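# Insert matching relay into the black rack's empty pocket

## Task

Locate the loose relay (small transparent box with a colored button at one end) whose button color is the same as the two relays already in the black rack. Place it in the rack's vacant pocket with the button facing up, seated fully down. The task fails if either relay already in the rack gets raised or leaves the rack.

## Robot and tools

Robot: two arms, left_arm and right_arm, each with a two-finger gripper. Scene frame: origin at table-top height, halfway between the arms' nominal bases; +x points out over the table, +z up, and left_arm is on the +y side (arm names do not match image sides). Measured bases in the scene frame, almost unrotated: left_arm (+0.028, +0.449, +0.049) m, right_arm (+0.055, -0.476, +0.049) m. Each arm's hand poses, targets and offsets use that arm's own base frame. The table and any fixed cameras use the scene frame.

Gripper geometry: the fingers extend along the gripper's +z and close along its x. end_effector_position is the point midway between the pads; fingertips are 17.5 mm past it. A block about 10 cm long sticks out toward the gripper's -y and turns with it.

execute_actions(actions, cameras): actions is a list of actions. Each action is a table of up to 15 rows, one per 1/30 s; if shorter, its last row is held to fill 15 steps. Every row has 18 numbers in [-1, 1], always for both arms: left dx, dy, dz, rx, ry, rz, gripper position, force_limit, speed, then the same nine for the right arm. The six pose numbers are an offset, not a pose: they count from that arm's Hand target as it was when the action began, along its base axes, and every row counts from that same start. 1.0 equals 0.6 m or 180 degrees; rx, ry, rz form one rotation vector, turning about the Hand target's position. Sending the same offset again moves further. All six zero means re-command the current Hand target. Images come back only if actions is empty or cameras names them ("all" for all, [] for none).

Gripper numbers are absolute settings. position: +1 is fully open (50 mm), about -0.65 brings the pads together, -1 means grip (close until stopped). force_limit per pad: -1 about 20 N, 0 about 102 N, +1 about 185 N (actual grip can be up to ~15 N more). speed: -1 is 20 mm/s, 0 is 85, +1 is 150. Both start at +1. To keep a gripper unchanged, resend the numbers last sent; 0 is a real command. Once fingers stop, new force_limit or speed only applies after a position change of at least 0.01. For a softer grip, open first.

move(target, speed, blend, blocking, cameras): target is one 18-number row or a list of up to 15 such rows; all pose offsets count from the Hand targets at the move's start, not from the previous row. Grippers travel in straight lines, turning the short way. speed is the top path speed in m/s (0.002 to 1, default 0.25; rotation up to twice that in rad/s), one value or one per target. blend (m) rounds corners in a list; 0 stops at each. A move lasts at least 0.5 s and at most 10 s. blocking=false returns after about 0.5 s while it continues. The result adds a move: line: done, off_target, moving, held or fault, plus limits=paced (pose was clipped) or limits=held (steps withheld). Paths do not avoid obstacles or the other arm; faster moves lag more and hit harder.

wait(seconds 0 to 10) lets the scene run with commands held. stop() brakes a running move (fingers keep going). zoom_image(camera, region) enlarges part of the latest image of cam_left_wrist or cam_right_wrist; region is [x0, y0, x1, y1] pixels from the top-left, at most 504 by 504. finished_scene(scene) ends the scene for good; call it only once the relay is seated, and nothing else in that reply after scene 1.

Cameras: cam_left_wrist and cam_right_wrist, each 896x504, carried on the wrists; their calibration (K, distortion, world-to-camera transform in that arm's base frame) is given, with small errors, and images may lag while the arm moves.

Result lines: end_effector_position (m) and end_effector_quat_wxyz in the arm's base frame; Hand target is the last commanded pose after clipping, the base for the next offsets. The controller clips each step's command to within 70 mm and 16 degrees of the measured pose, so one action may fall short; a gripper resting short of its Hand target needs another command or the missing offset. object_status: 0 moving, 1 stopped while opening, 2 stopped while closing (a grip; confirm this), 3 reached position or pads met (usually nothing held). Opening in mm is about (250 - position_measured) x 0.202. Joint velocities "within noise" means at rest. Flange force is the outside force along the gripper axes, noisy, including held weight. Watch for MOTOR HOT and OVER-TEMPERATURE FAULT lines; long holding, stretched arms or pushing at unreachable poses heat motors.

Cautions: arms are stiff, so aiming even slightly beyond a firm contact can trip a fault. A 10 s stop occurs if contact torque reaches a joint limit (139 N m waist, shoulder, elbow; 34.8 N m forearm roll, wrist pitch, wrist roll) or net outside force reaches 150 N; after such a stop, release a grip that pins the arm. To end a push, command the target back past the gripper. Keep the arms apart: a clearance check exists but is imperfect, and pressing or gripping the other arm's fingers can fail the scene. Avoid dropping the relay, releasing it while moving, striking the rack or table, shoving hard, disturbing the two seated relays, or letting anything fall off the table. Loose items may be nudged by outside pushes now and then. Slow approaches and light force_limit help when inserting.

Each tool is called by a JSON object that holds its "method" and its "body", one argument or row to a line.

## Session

{"method": "execute_actions", "body": {
  "actions": []
}}

Scene clock: 0.00 s.
left_arm: end_effector_position=(+0.2625, +0.3791, +0.1508) position_measured=3 object_status=3 end_effector_quat_wxyz=(+0.734, -0.438, -0.515, -0.062) | right_arm: end_effector_position=(+0.2732, +0.1468, +0.1893) position_measured=3 object_status=3 end_effector_quat_wxyz=(-0.111, +0.865, +0.453, -0.182)
Joint positions: left_arm=[0.367 0.695 -0.011 -1.36 -1.939 0.108] | right_arm=[0.627 -0.014 -0.215 -0.273 -1.705 -1.224]
Joint velocities: within noise
Flange force (N): no reading
Hand target: left_arm +0.2625, +0.3791, +0.1508; +0.734, -0.438, -0.515, -0.062 | right_arm +0.2732, +0.1468, +0.1893; -0.111, +0.865, +0.453, -0.182
Tool commands: left_gripper/position=+1.0 left_gripper/force_limit=+1.0 left_gripper/speed=+1.0 right_gripper/position=+1.0 right_gripper/force_limit=+1.0 right_gripper/speed=+1.0
camera_calibration:
cam_left_wrist: T_world_to_cam=[[0.464883, 0.367895, 0.805318, -0.372375], [0.754694, 0.310946, -0.57771, -0.216129], [-0.462947, 0.876336, -0.133095, -0.0567289], [0, 0, 0, 1]] pos_world=[0.30996, 0.253913, 0.16747]
cam_right_wrist: T_world_to_cam=[[0.53296, 0.814423, -0.229499, -0.211016], [0.83191, -0.553888, -0.0336591, -0.121499], [-0.15453, -0.172984, -0.972727, 0.386368], [0, 0, 0, 1]] pos_world=[0.273245, 0.171395, 0.323312]

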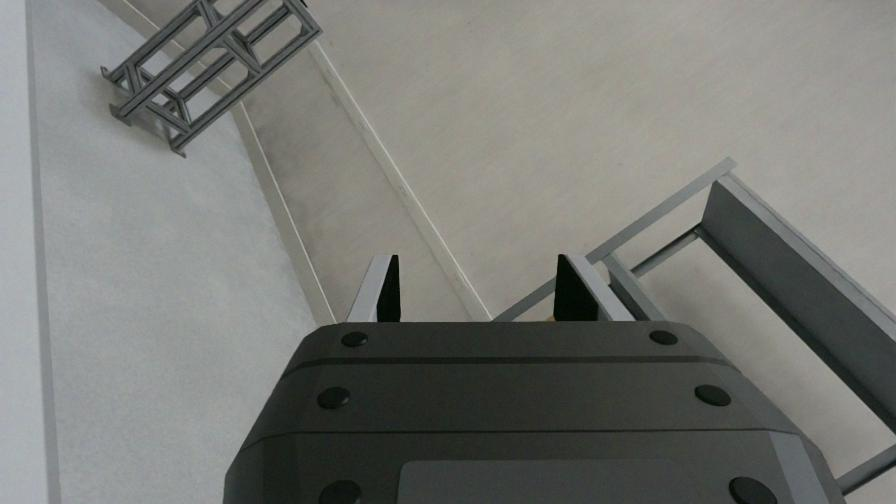

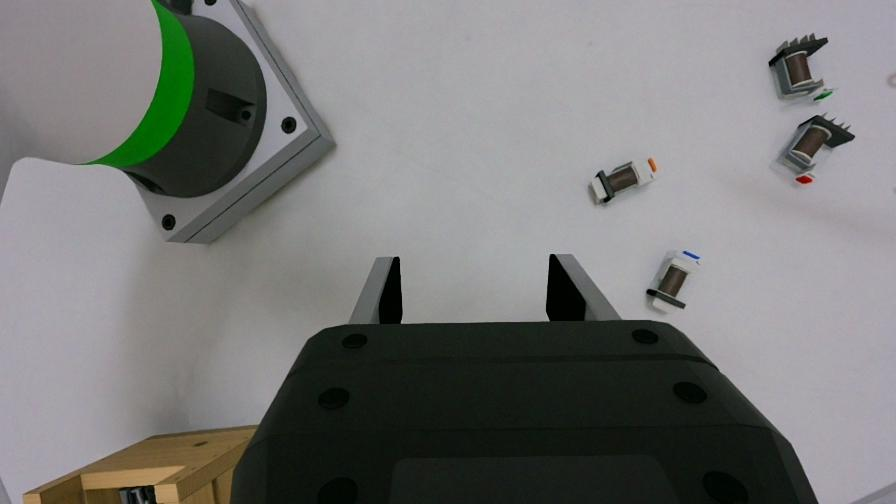

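{"method": "move", "body": {
  "target": [0.2225,-0.798,0.248,-0.097,-0.522,0.54,1,1,1,0,0,0.0,0,0,0,1,1,1],
  "speed": 0.4,
  "cameras": ["cam_left_wrist"]
}}

Scene clock: 5.43 s.
left_arm: end_effector_position=(+0.3960, -0.0996, +0.2996) position_measured=3 object_status=3 end_effector_quat_wxyz=(+0.067, -0.130, +0.959, -0.244) | right_arm: end_effector_position=(+0.2732, +0.1468, +0.1893) position_measured=3 object_status=3 end_effector_quat_wxyz=(-0.111, +0.865, +0.453, -0.182)
Joint positions: left_arm=[0.465 -0.287 -0.444 0.513 -1.463 1.307] | right_arm=[0.627 -0.014 -0.215 -0.273 -1.705 -1.224]
Flange force (N): left_arm=[-4.1 -6.1 4.4] | right_arm=[-3.8 -3.9 0.7]
Hand target: left_arm +0.3960, -0.0997, +0.2996; +0.067, -0.130, +0.959, -0.244 | right_arm +0.2732, +0.1468, +0.1893; -0.111, +0.865, +0.453, -0.182
Off the commanded pose: left_arm 0.000 m, 0 deg | right_arm 0.000 m, 0 deg.
move: done
camera_calibration:
cam_left_wrist: T_world_to_cam=[[-0.958432, -0.27591, -0.0726703, 0.384455], [-0.264235, 0.954424, -0.138764, 0.25403], [0.107645, -0.113794, -0.987656, 0.37583], [0, 0, 0, 1]] pos_world=[0.395142, -0.0936098, 0.434379]
Images, in order (width x height): cam_left_wrist 896x504.

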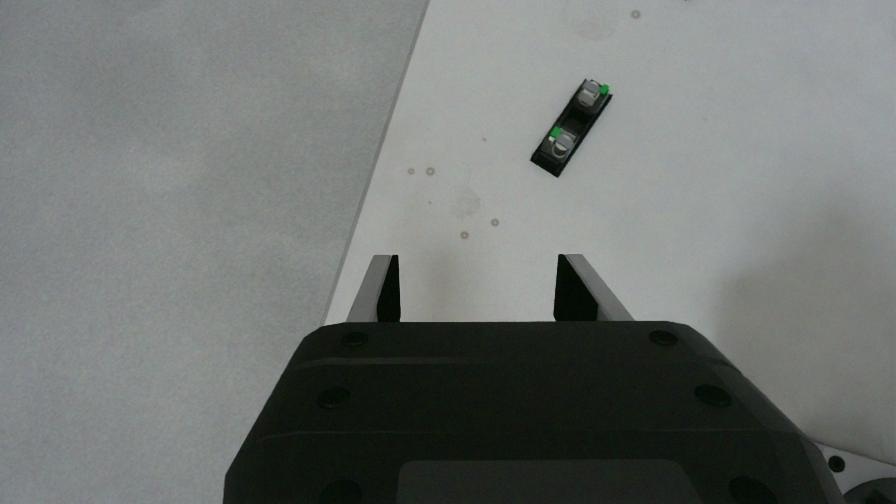

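{"method": "move", "body": {
  "target": [-0.16,-0.63,-0.12,0,0,0,1,1,1,0,-0.38,0.0,0,0,0,1,1,1],
  "speed": 0.4,
  "cameras": ["cam_left_wrist"]
}}

{"method": "zoom_image", "body": {
  "camera": "cam_left_wrist",
  "region": [360, 120, 600, 330]
}}

Scene clock: 9.90 s.
left_arm: end_effector_position=(+0.3000, -0.4776, +0.2276) position_measured=3 object_status=3 end_effector_quat_wxyz=(+0.067, -0.130, +0.959, -0.244) | right_arm: end_effector_position=(+0.2732, -0.0812, +0.1893) position_measured=3 object_status=3 end_effector_quat_wxyz=(-0.111, +0.865, +0.453, -0.182)
Joint positions: left_arm=[-0.65 -0.068 -0.382 0.332 -0.832 2.319] | right_arm=[0.1 -0.048 -0.309 -0.07 -1.736 -0.703]
Flange force (N): left_arm=[3.4 -2.2 3.9] | right_arm=[-1.2 -5.4 1.2]
Hand target: left_arm +0.3000, -0.4777, +0.2276; +0.067, -0.130, +0.959, -0.244 | right_arm +0.2732, -0.0812, +0.1893; -0.111, +0.865, +0.453, -0.182
Off the commanded pose: left_arm 0.000 m, 0 deg | right_arm 0.000 m, 0 deg.
move: done; limits=paced
camera_calibration:
cam_left_wrist: T_world_to_cam=[[-0.958421, -0.275923, -0.0727648, 0.182944], [-0.264234, 0.95442, -0.13879, 0.579452], [0.107743, -0.113792, -0.987645, 0.272006], [0, 0, 0, 1]] pos_world=[0.299142, -0.47161, 0.362379]
Images, in order (width x height): cam_left_wrist 896x504.

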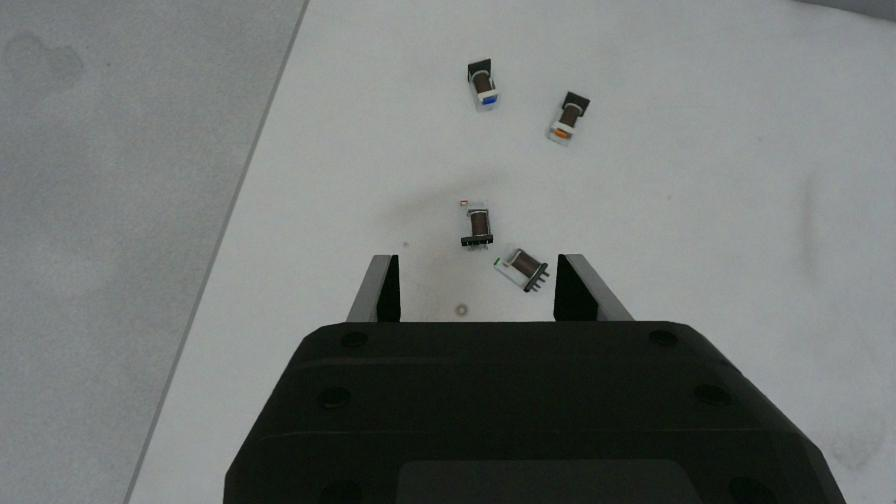

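Scaled by 2.100 from the camera's 896x504 image, which has a finer 1280x720 frame.

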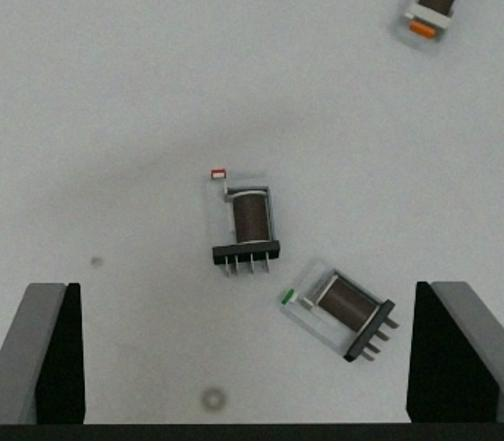

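{"method": "move", "body": {
  "target": [0.0495,-0.1055,-0.29,0.279,0.283,0.267,1,-0.5,-0.7,0,0,0.0,0,0,0,1,1,1],
  "speed": 0.4,
  "cameras": ["cam_left_wrist"]
}}

{"method": "zoom_image", "body": {
  "camera": "cam_left_wrist",
  "region": [380, 120, 580, 320]
}}

Scene clock: 15.50 s.
left_arm: end_effector_position=(+0.3297, -0.5410, +0.0536) position_measured=3 object_status=3 end_effector_quat_wxyz=(-0.193, -0.532, +0.775, +0.282) | right_arm: end_effector_position=(+0.2732, -0.0812, +0.1893) position_measured=3 object_status=3 end_effector_quat_wxyz=(-0.111, +0.865, +0.453, -0.182)
Joint positions: left_arm=[-0.712 1.115 0.878 0.239 -1.991 3.509] | right_arm=[0.1 -0.048 -0.309 -0.07 -1.736 -0.703]
Flange force (N): left_arm=no reading | right_arm=[-0.7 -5.7 1.2]
Hand target: left_arm +0.3297, -0.5410, +0.0536; -0.193, -0.532, +0.775, +0.282 | right_arm +0.2732, -0.0812, +0.1893; -0.111, +0.865, +0.453, -0.182
Off the commanded pose: left_arm 0.000 m, 0 deg | right_arm 0.000 m, 0 deg.
move: done
camera_calibration:
cam_left_wrist: T_world_to_cam=[[-0.367811, -0.929895, 0.00333729, -0.37133], [-0.449502, 0.180936, 0.874763, 0.21188], [-0.814041, 0.320247, -0.48454, 0.601588], [0, 0, 0, 1]] pos_world=[0.448378, -0.576291, 0.107388]
Images, in order (width x height): cam_left_wrist 896x504.

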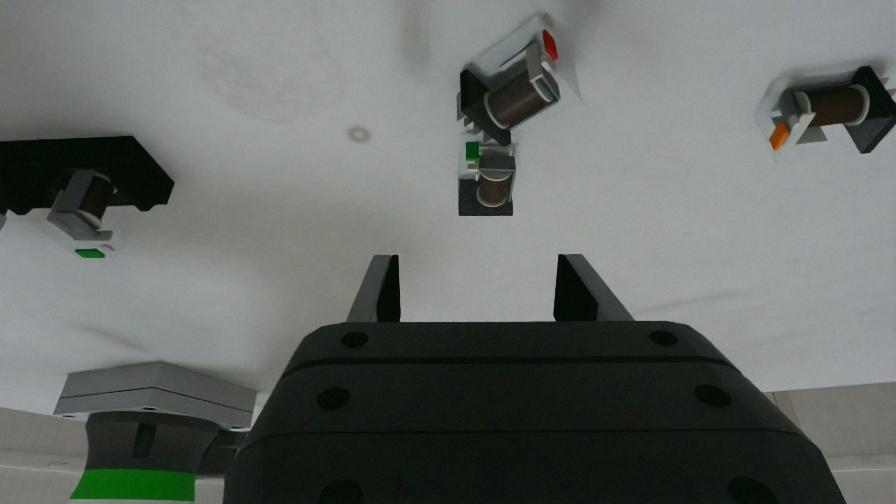

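Scaled by 2.520 from the camera's 896x504 image, which has a finer 1280x720 frame.

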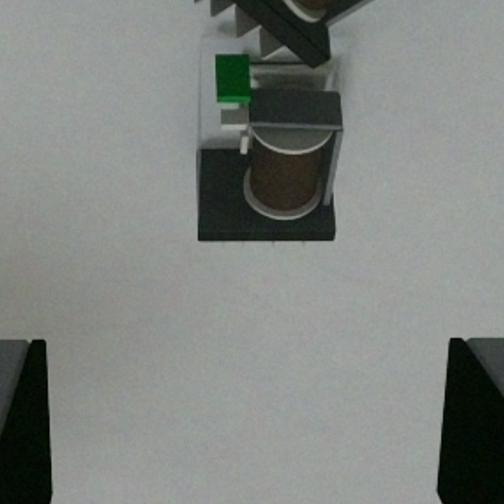

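{"method": "move", "body": {
  "target": [
    [0,0,0,0,0,0,0.67,-0.5,-0.7,0,0,0,0,0,0,1,1,1],
    [-0.0628,0.0042,-0.0985,0,0,0,0.67,-0.5,-0.7,0,0,0,0,0,0,1,1,1],
    [-0.0928,0.0157,-0.1368,0,0,0,-1,-0.5,-0.7,0,0,0,0,0,0,1,1,1]
  ],
  "speed": 0.12,
  "blend": [0,0.005,0],
  "cameras": ["cam_left_wrist"]
}}

{"method": "zoom_image", "body": {
  "camera": "cam_left_wrist",
  "region": [380, 130, 580, 330]
}}

Scene clock: 20.47 s.
left_arm: end_effector_position=(+0.2740, -0.5316, -0.0284) position_measured=117 object_status=2 end_effector_quat_wxyz=(-0.193, -0.532, +0.775, +0.282) | right_arm: end_effector_position=(+0.2732, -0.0812, +0.1893) position_measured=3 object_status=3 end_effector_quat_wxyz=(-0.111, +0.865, +0.453, -0.182)
Joint positions: left_arm=[-0.751 1.054 0.563 0.246 -1.736 3.483] | right_arm=[0.1 -0.048 -0.309 -0.07 -1.736 -0.703]
Flange force (N): left_arm=[4.2 8.0 -7.0] | right_arm=[-0.7 -5.3 0.6]
Hand target: left_arm +0.2740, -0.5315, -0.0285; -0.193, -0.532, +0.775, +0.282 | right_arm +0.2732, -0.0812, +0.1893; -0.111, +0.865, +0.453, -0.182
Off the commanded pose: left_arm 0.000 m, 0 deg | right_arm 0.000 m, 0 deg.
move: done
camera_calibration:
cam_left_wrist: T_world_to_cam=[[-0.367779, -0.929907, 0.00346465, -0.382825], [-0.449483, 0.18103, 0.874753, 0.257006], [-0.814066, 0.320158, -0.484557, 0.513414], [0, 0, 0, 1]] pos_world=[0.392678, -0.566891, 0.0252878]
Images, in order (width x height): cam_left_wrist 896x504.

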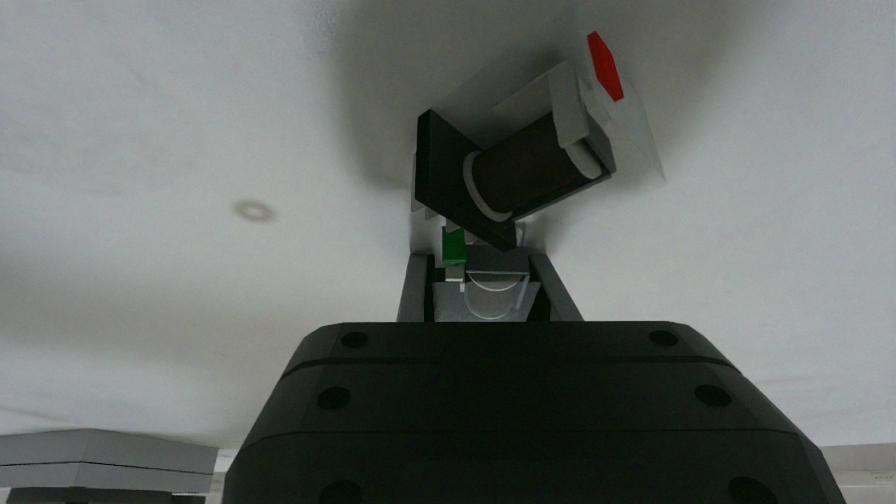

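Scaled by 2.520 from the camera's 896x504 image, which has a finer 1280x720 frame.

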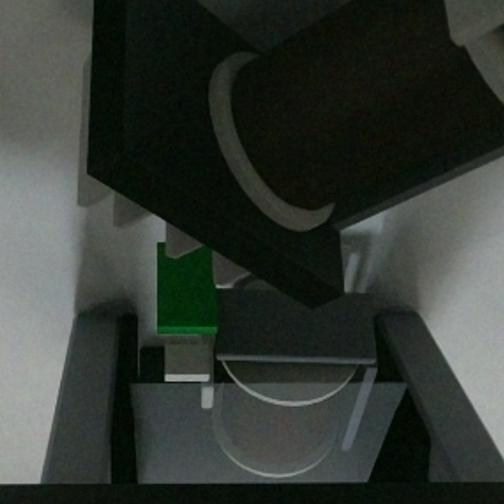

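{"method": "move", "body": {
  "target": [
    [-0.018,0.007,0.02,0,0,0,-1,-0.5,-0.7,0,0,0,0,0,0,1,1,1],
    [-0.018,0.007,0.15,0,0,0,-1,-0.5,-0.7,0,0,0,0,0,0,1,1,1],
    [0.136,0.386,0.1475,-0.487,-0.235,-0.37,-1,-0.5,-0.7,0,0,0,0,0,0,1,1,1]
  ],
  "speed": [0.08,0.15,0.4],
  "blend": [0.005,0.02,0]
}}

{"method": "move", "body": {
  "target": [0,0,0,0,0,0,-1,-0.5,-0.7,-0.123,0.88,-0.149,0.158,-0.061,-0.573,1,1,1],
  "speed": 0.4,
  "cameras": ["all"]
}}

{"method": "zoom_image", "body": {
  "camera": "cam_left_wrist",
  "region": [380, 70, 600, 330]
}}

{"method": "zoom_image", "body": {
  "camera": "cam_right_wrist",
  "region": [390, 20, 550, 180]
}}

Scene clock: 29.53 s.
left_arm: end_effector_position=(+0.3556, -0.2999, +0.0600) position_measured=117 object_status=2 end_effector_quat_wxyz=(-0.064, +0.137, +0.896, -0.418) | right_arm: end_effector_position=(+0.2732, -0.0812, +0.1893) position_measured=3 object_status=3 end_effector_quat_wxyz=(-0.111, +0.865, +0.453, -0.182)
Joint positions: left_arm=[0.017 0.288 -0.746 0.936 -1.128 0.567] | right_arm=[0.1 -0.048 -0.309 -0.07 -1.736 -0.703]
Flange force (N): left_arm=[-2.7 -0.4 6.3] | right_arm=[-0.7 -5.4 0.9]
Hand target: left_arm +0.3556, -0.2999, +0.0600; -0.064, +0.137, +0.896, -0.418 | right_arm +0.2732, -0.0812, +0.1893; -0.111, +0.865, +0.453, -0.182
Off the commanded pose: left_arm 0.000 m, 0 deg | right_arm 0.000 m, 0 deg.
move: done

Scene clock: 34.10 s.
left_arm: end_effector_position=(+0.3556, -0.2999, +0.0600) position_measured=117 object_status=2 end_effector_quat_wxyz=(-0.064, +0.137, +0.896, -0.418) | right_arm: end_effector_position=(+0.2001, +0.4467, +0.1001) position_measured=3 object_status=3 end_effector_quat_wxyz=(-0.291, +0.914, -0.284, -0.002)
Joint positions: left_arm=[0.017 0.288 -0.746 0.936 -1.128 0.567] | right_arm=[1.48 -0.188 -0.837 0.33 -0.357 -3.929]
Flange force (N): left_arm=[-3.1 -0.6 6.8] | right_arm=no reading
Hand target: left_arm +0.3556, -0.2999, +0.0600; -0.064, +0.137, +0.896, -0.418 | right_arm +0.1994, +0.4468, +0.0999; -0.340, +0.871, -0.337, +0.110
Off the commanded pose: left_arm 0.000 m, 0 deg | right_arm 0.001 m, 21 deg; orientation clipped.
joint sent to its limit (right arm) — joint 6 (wrist roll), lower limit. The joint targets are off in orientation, not in position.
move: off_target (right_arm); limits=paced
camera_calibration:
cam_left_wrist: T_world_to_cam=[[-0.953058, 0.302646, -0.00922293, 0.440881], [0.268998, 0.832329, -0.484633, 0.195775], [-0.138996, -0.464365, -0.874669, 0.0965408], [0, 0, 0, 1]] pos_world=[0.380941, -0.25155, 0.183387]
cam_right_wrist: T_world_to_cam=[[0.83075, -0.524865, -0.185395, 0.0975535], [-0.555781, -0.800654, -0.223741, 0.509268], [-0.031003, 0.288912, -0.956854, 0.107568], [0, 0, 0, 1]] pos_world=[0.205334, 0.427872, 0.234957]

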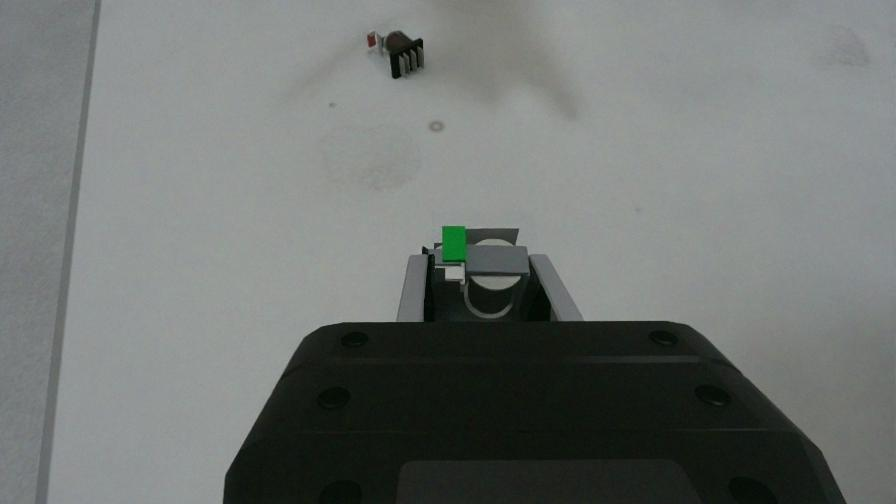

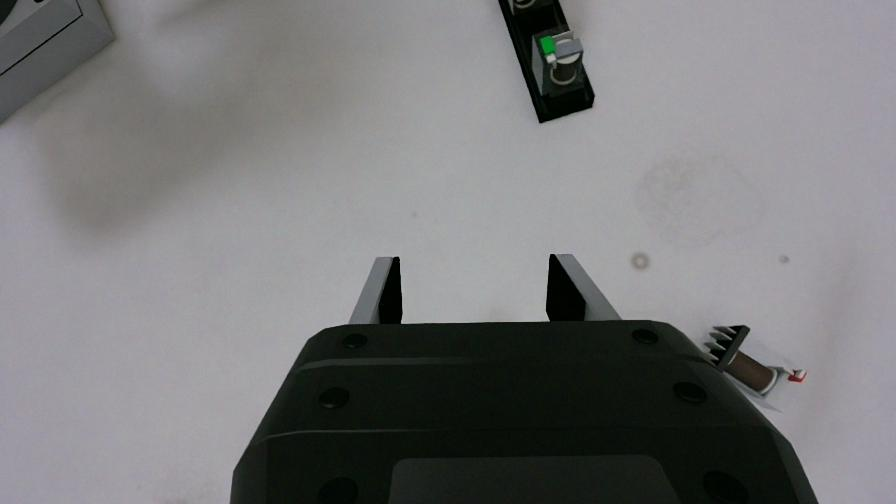

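Scaled by 1.938 from the camera's 896x504 image, which has a finer 1280x720 frame.

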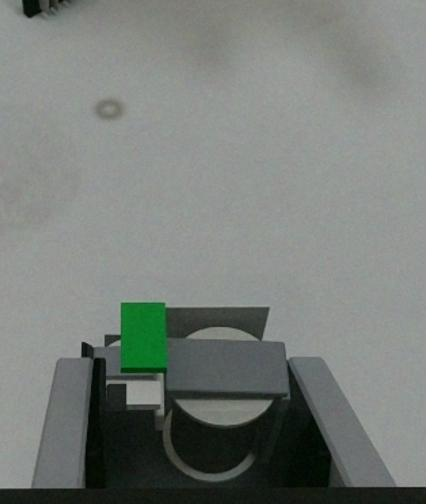

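Scaled by 3.150 from the camera's 896x504 image, which has a finer 1280x720 frame.

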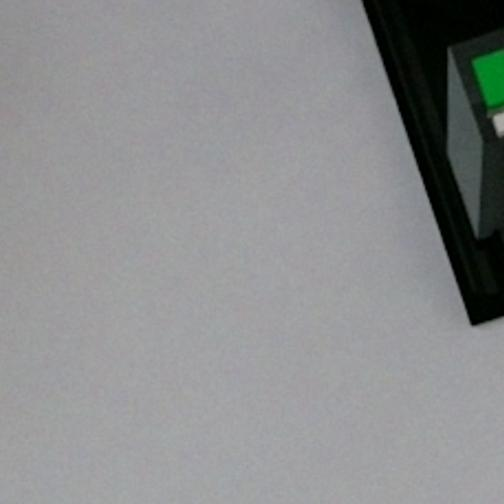

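{"method": "move", "body": {
  "target": [0,0,0,0,0,0,-1,-0.5,-0.7,-0.045,-0.058,0.04,0.06,-0.048,0.0,1,1,1],
  "cameras": ["all"]
}}

Scene clock: 39.73 s.
left_arm: end_effector_position=(+0.3556, -0.2999, +0.0600) position_measured=117 object_status=2 end_effector_quat_wxyz=(-0.064, +0.137, +0.896, -0.418) | right_arm: end_effector_position=(+0.1732, +0.4118, +0.1241) position_measured=3 object_status=3 end_effector_quat_wxyz=(-0.377, +0.896, -0.232, -0.029)
Joint positions: left_arm=[0.017 0.288 -0.746 0.936 -1.128 0.567] | right_arm=[1.501 -0.445 -1.056 0.388 -0.2 -3.929]
Flange force (N): left_arm=[-2.9 -0.6 7.1] | right_arm=no reading
Hand target: left_arm +0.3556, -0.2999, +0.0600; -0.064, +0.137, +0.896, -0.418 | right_arm +0.1724, +0.4120, +0.1239; -0.423, +0.855, -0.290, +0.082
Off the commanded pose: left_arm 0.000 m, 0 deg | right_arm 0.001 m, 25 deg; orientation clipped.
joint sent to its limit (right arm) — joint 6 (wrist roll), lower limit. The joint targets are off in orientation, not in position.
move: off_target (right_arm); limits=paced
camera_calibration:
cam_left_wrist: T_world_to_cam=[[-0.953058, 0.302646, -0.00922293, 0.440881], [0.268998, 0.832329, -0.484633, 0.195775], [-0.138996, -0.464365, -0.874669, 0.0965408], [0, 0, 0, 1]] pos_world=[0.380941, -0.25155, 0.183387]
cam_right_wrist: T_world_to_cam=[[0.883426, -0.399261, -0.245254, 0.052699], [-0.466758, -0.795829, -0.385737, 0.474512], [-0.0411708, 0.455244, -0.889414, 0.0647003], [0, 0, 0, 1]] pos_world=[0.177591, 0.369217, 0.253507]

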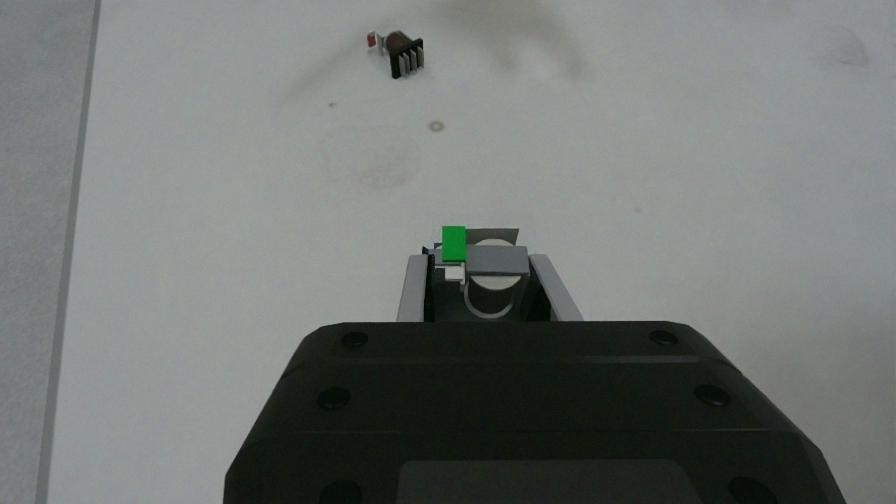

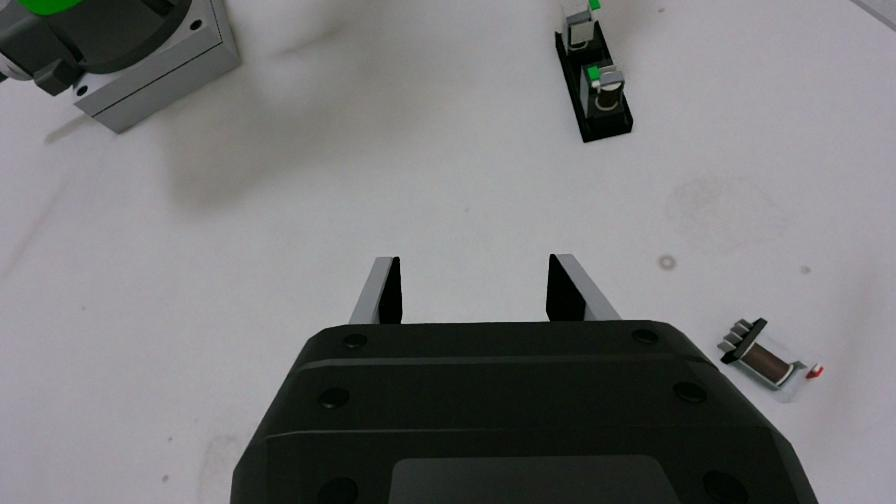

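{"method": "move", "body": {
  "target": [
    [0,0,0,0,0,0,-1,-0.5,-0.7,0,0,0,0.257,0.451,-0.42,1,1,1],
    [0,0,0,0,0,0,-1,-0.5,-0.7,0,0,0,-0.257,-0.451,0.42,1,1,1],
    [0,0,0,0,0,0,-1,-0.5,-0.7,0,0,0,0,0,0,1,1,1]
  ],
  "speed": 0.7,
  "cameras": ["cam_right_wrist"]
}}

Scene clock: 52.17 s.
left_arm: end_effector_position=(+0.3556, -0.2999, +0.0600) position_measured=117 object_status=2 end_effector_quat_wxyz=(-0.064, +0.137, +0.896, -0.418) | right_arm: end_effector_position=(+0.1730, +0.4114, +0.1239) position_measured=3 object_status=3 end_effector_quat_wxyz=(-0.070, +0.728, +0.661, +0.170)
Joint positions: left_arm=[0.017 0.288 -0.746 0.936 -1.128 0.567] | right_arm=[0.792 -0.219 -0.672 -3.314 0.775 -3.929]
Flange force (N): left_arm=[-2.6 -1.2 7.0] | right_arm=[-4.0 -1.9 -1.0]
Hand target: left_arm +0.3556, -0.2999, +0.0600; -0.064, +0.137, +0.896, -0.418 | right_arm +0.1724, +0.4120, +0.1239; -0.131, +0.801, +0.559, +0.170
Off the commanded pose: left_arm 0.000 m, 0 deg | right_arm 0.001 m, 123 deg; orientation clipped.
joint sent to its limit (right arm) — joint 4 (forearm roll), lower limit; joint 6 (wrist roll), lower limit. The joint targets are off in orientation, not in position.
move: off_target (right_arm); limits=paced
camera_calibration:
cam_right_wrist: T_world_to_cam=[[0.0896298, 0.938346, 0.333877, -0.432141], [0.87778, -0.232819, 0.418685, -0.0899027], [0.470605, 0.255544, -0.844529, 0.0527369], [0, 0, 0, 1]] pos_world=[0.0928293, 0.37109, 0.226461]
Images, in order (width x height): cam_right_wrist 896x504.

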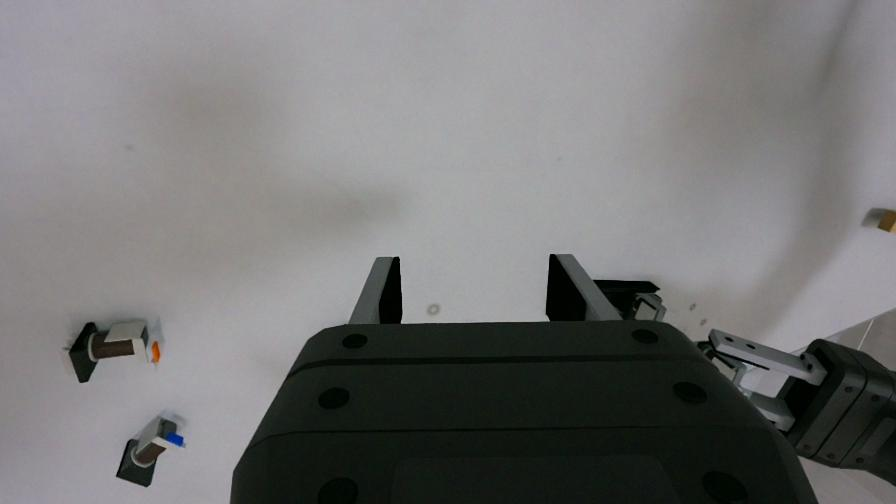

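{"method": "move", "body": {
  "target": [
    [0,0,0,0,0,0,-1,-0.5,-0.7,0,0,0,-0.189,-0.208,0.38,1,1,1],
    [0,0,0,0,0,0,-1,-0.5,-0.7,0,0,0,-0.378,-0.415,0.76,1,1,1],
    [0,0,0,0,0,0,-1,-0.5,-0.7,0,0,0,0.239,0.263,-0.48,1,1,1]
  ],
  "speed": 0.6,
  "cameras": ["cam_right_wrist"]
}}

Scene clock: 60.87 s.
left_arm: end_effector_position=(+0.3556, -0.2999, +0.0600) position_measured=117 object_status=2 end_effector_quat_wxyz=(-0.064, +0.137, +0.896, -0.418) | right_arm: end_effector_position=(+0.1719, +0.4126, +0.1234) position_measured=3 object_status=3 end_effector_quat_wxyz=(-0.442, +0.827, -0.314, +0.148)
Joint positions: left_arm=[0.017 0.288 -0.746 0.936 -1.128 0.567] | right_arm=[1.029 -0.421 -0.87 -2.486 0.197 -0.769]
Flange force (N): left_arm=[-1.8 -0.8 7.0] | right_arm=no reading
Hand target: left_arm +0.3556, -0.2999, +0.0600; -0.064, +0.137, +0.896, -0.418 | right_arm +0.1724, +0.4120, +0.1239; -0.424, +0.854, -0.291, +0.081
Off the commanded pose: left_arm 0.000 m, 0 deg | right_arm 0.001 m, 9 deg.
move: off_target (right_arm)
camera_calibration:
cam_right_wrist: T_world_to_cam=[[0.755552, -0.652945, -0.0529484, 0.156775], [-0.551353, -0.590178, -0.589661, 0.429138], [0.353767, 0.474713, -0.805914, -0.0225449], [0, 0, 0, 1]] pos_world=[0.12613, 0.366335, 0.243177]
Images, in order (width x height): cam_right_wrist 896x504.

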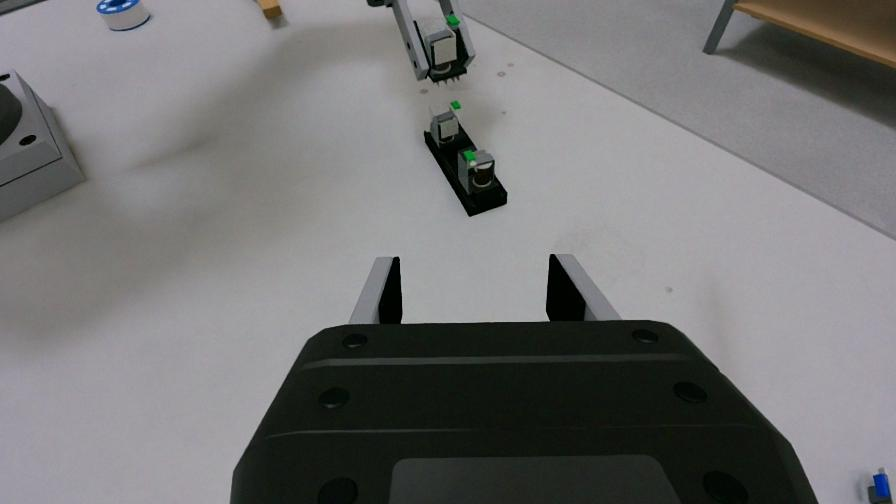

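{"method": "zoom_image", "body": {
  "camera": "cam_right_wrist",
  "region": [390, 0, 560, 230]
}}

Scaled by 2.191 from the camera's 896x504 image, which has a finer 1280x720 frame.

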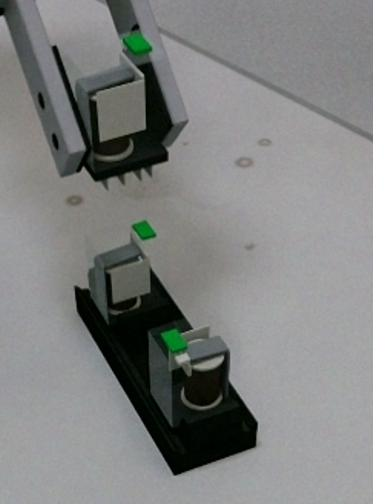

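{"method": "move", "body": {
  "target": [0,0,-0.06,0,0,0,-1,-0.5,-0.7,0,0,0,0,0,0,1,1,1],
  "speed": 0.1,
  "cameras": ["all"]
}}

{"method": "zoom_image", "body": {
  "camera": "cam_right_wrist",
  "region": [400, 0, 530, 220]
}}

Scene clock: 72.63 s.
left_arm: end_effector_position=(+0.3556, -0.2999, +0.0241) position_measured=117 object_status=2 end_effector_quat_wxyz=(-0.064, +0.137, +0.896, -0.418) | right_arm: end_effector_position=(+0.1720, +0.4126, +0.1234) position_measured=3 object_status=3 end_effector_quat_wxyz=(-0.442, +0.827, -0.314, +0.148)
Joint positions: left_arm=[0.005 0.362 -0.766 0.984 -1.069 0.484] | right_arm=[1.029 -0.421 -0.87 -2.486 0.197 -0.769]
Flange force (N): left_arm=[-3.4 0.3 8.5] | right_arm=no reading
Hand target: left_arm +0.3556, -0.2999, +0.0240; -0.064, +0.137, +0.896, -0.418 | right_arm +0.1720, +0.4126, +0.1234; -0.442, +0.827, -0.314, +0.148 (not the last commanded pose)
Off the commanded pose: left_arm 0.000 m, 0 deg | right_arm 0.001 m, 9 deg.
move: off_target (right_arm)
camera_calibration:
cam_left_wrist: T_world_to_cam=[[-0.953058, 0.302646, -0.00922293, 0.44055], [0.268998, 0.832329, -0.484633, 0.178377], [-0.138996, -0.464365, -0.874669, 0.0651402], [0, 0, 0, 1]] pos_world=[0.380941, -0.25155, 0.147487]
cam_right_wrist: T_world_to_cam=[[0.755552, -0.652945, -0.0529484, 0.156775], [-0.551353, -0.590178, -0.589661, 0.429138], [0.353767, 0.474713, -0.805914, -0.0225449], [0, 0, 0, 1]] pos_world=[0.12613, 0.366335, 0.243177]

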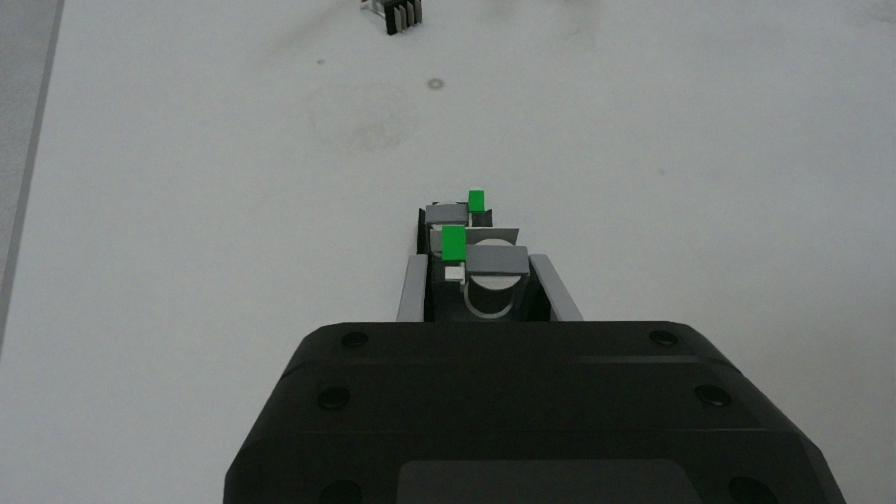

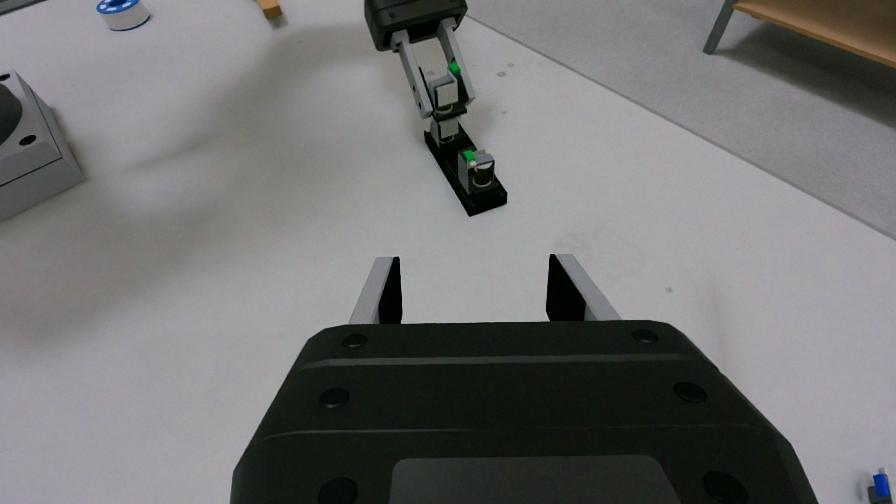

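Scaled by 2.291 from the camera's 896x504 image, which has a finer 1280x720 frame.

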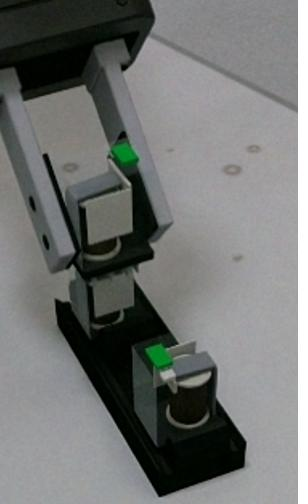

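{"method": "move", "body": {
  "target": [-0.0095,-0.030,0.02,0,0,0,-1,-0.5,-0.7,0,0,0,0,0,0,1,1,1],
  "speed": 0.1,
  "cameras": ["all"]
}}

{"method": "zoom_image", "body": {
  "camera": "cam_right_wrist",
  "region": [400, 0, 530, 220]
}}

{"method": "zoom_image", "body": {
  "camera": "cam_left_wrist",
  "region": [380, 150, 560, 330]
}}

Scene clock: 77.90 s.
left_arm: end_effector_position=(+0.3499, -0.3179, +0.0360) position_measured=117 object_status=2 end_effector_quat_wxyz=(-0.064, +0.137, +0.896, -0.418) | right_arm: end_effector_position=(+0.1720, +0.4126, +0.1234) position_measured=3 object_status=3 end_effector_quat_wxyz=(-0.442, +0.827, -0.314, +0.148)
Joint positions: left_arm=[-0.045 0.332 -0.772 1.011 -1.064 0.52] | right_arm=[1.029 -0.421 -0.87 -2.486 0.197 -0.769]
Flange force (N): left_arm=[-2.0 -0.3 7.0] | right_arm=no reading
Hand target: left_arm +0.3499, -0.3179, +0.0360; -0.064, +0.137, +0.896, -0.418 | right_arm +0.1720, +0.4126, +0.1234; -0.442, +0.827, -0.314, +0.148
Off the commanded pose: left_arm 0.000 m, 0 deg | right_arm 0.000 m, 0 deg.
move: done
camera_calibration:
cam_left_wrist: T_world_to_cam=[[-0.953058, 0.302646, -0.00922293, 0.440675], [0.268998, 0.832329, -0.484633, 0.200659], [-0.138996, -0.464365, -0.874669, 0.0663979], [0, 0, 0, 1]] pos_world=[0.375241, -0.26955, 0.159387]
cam_right_wrist: T_world_to_cam=[[0.755552, -0.652945, -0.0529484, 0.156775], [-0.551353, -0.590178, -0.589661, 0.429138], [0.353767, 0.474713, -0.805914, -0.0225449], [0, 0, 0, 1]] pos_world=[0.12613, 0.366335, 0.243177]

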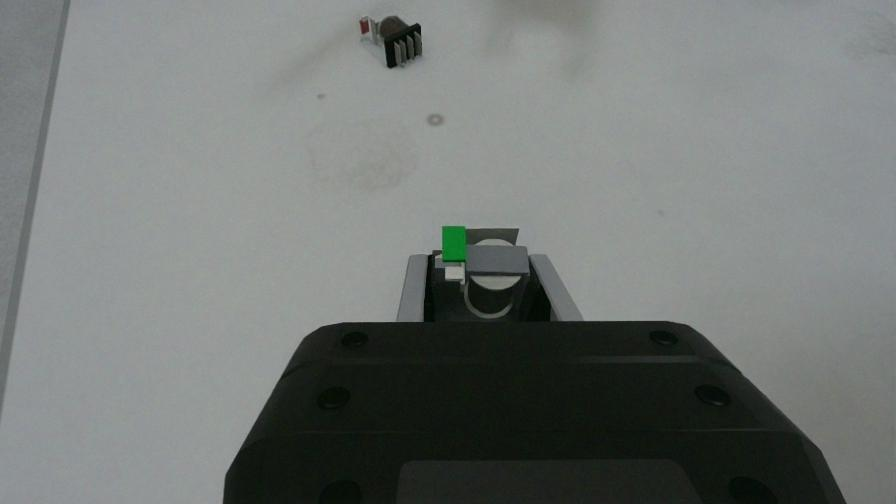

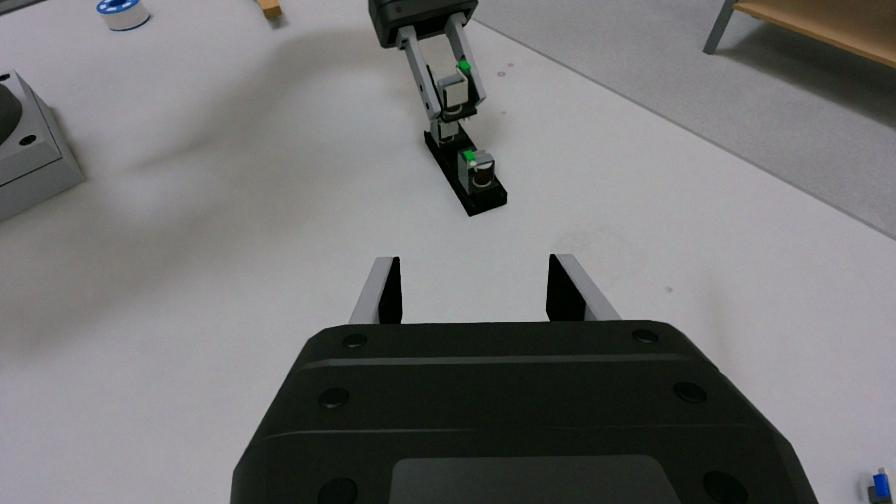

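Scaled by 2.291 from the camera's 896x504 image, which has a finer 1280x720 frame.

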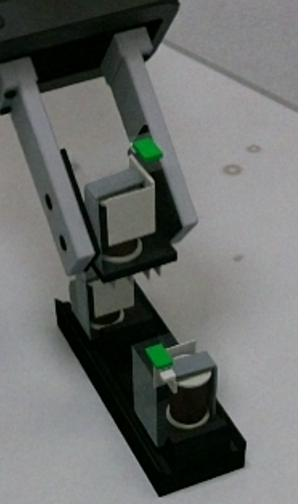

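Scaled by 2.800 from the camera's 896x504 image, which has a finer 1280x720 frame.

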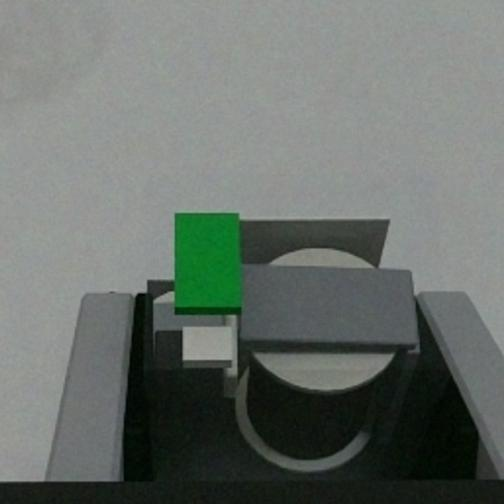

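{"method": "move", "body": {
  "target": [0.0063,-0.002,-0.028,0,0,0,-1,-0.5,-0.7,0,0,0,0,0,0,1,1,1],
  "speed": 0.1,
  "cameras": ["all"]
}}

{"method": "zoom_image", "body": {
  "camera": "cam_right_wrist",
  "region": [410, 40, 520, 220]
}}

{"method": "zoom_image", "body": {
  "camera": "cam_left_wrist",
  "region": [380, 150, 560, 330]
}}

Scene clock: 80.27 s.
left_arm: end_effector_position=(+0.3537, -0.3191, +0.0192) position_measured=117 object_status=2 end_effector_quat_wxyz=(-0.064, +0.137, +0.896, -0.418) | right_arm: end_effector_position=(+0.1720, +0.4126, +0.1234) position_measured=3 object_status=3 end_effector_quat_wxyz=(-0.442, +0.827, -0.314, +0.148)
Joint positions: left_arm=[-0.054 0.375 -0.77 1.038 -1.039 0.483] | right_arm=[1.029 -0.421 -0.87 -2.486 0.197 -0.769]
Flange force (N): left_arm=[-1.9 -0.9 7.4] | right_arm=no reading
Hand target: left_arm +0.3537, -0.3191, +0.0192; -0.064, +0.137, +0.896, -0.418 | right_arm +0.1720, +0.4126, +0.1234; -0.442, +0.827, -0.314, +0.148
Off the commanded pose: left_arm 0.000 m, 0 deg | right_arm 0.000 m, 0 deg.
move: done
camera_calibration:
cam_left_wrist: T_world_to_cam=[[-0.953058, 0.302646, -0.00922293, 0.444505], [0.268998, 0.832329, -0.484633, 0.192542], [-0.138996, -0.464365, -0.874669, 0.0517619], [0, 0, 0, 1]] pos_world=[0.379041, -0.27075, 0.142687]
cam_right_wrist: T_world_to_cam=[[0.755552, -0.652945, -0.0529484, 0.156775], [-0.551353, -0.590178, -0.589661, 0.429138], [0.353767, 0.474713, -0.805914, -0.0225449], [0, 0, 0, 1]] pos_world=[0.12613, 0.366335, 0.243177]

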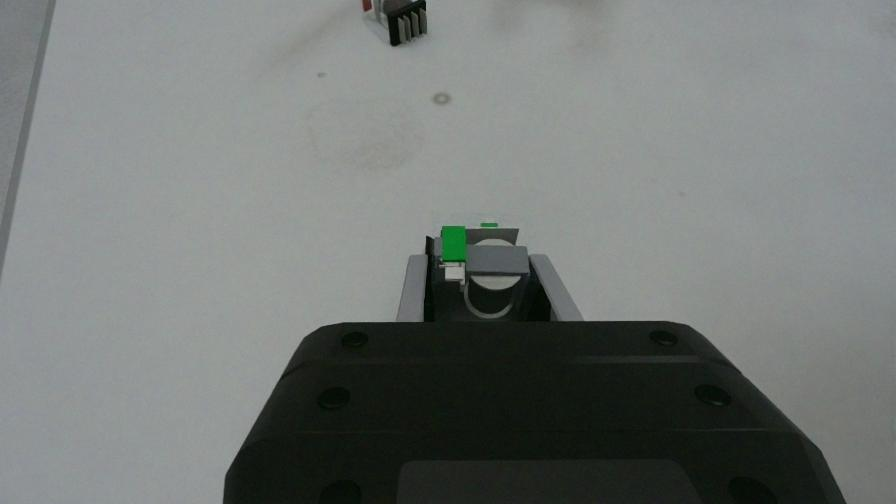

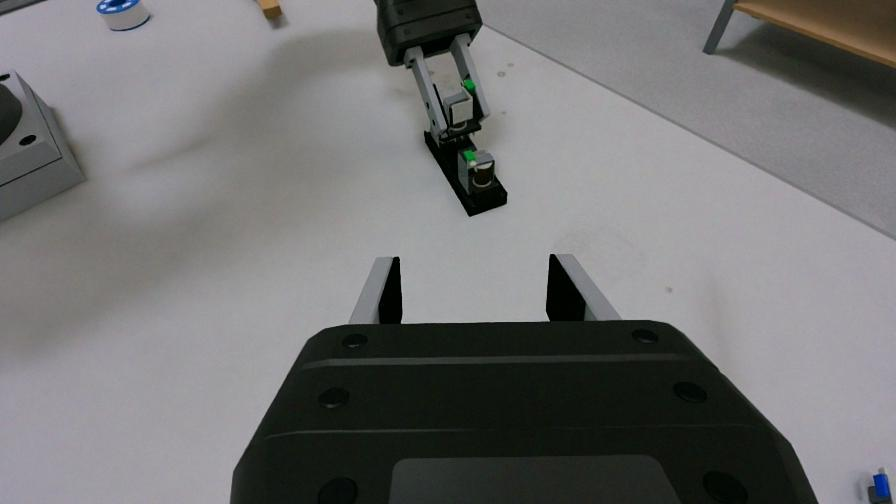

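Scaled by 2.800 from the camera's 896x504 image, which has a finer 1280x720 frame.

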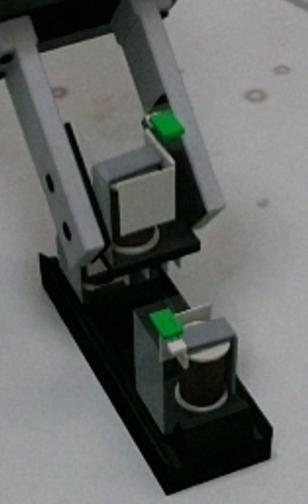

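Scaled by 2.800 from the camera's 896x504 image, which has a finer 1280x720 frame.

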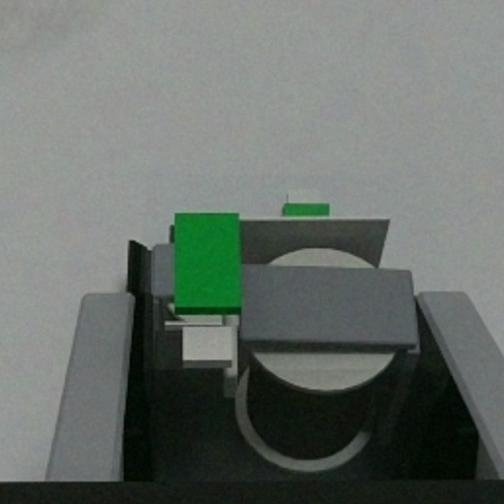

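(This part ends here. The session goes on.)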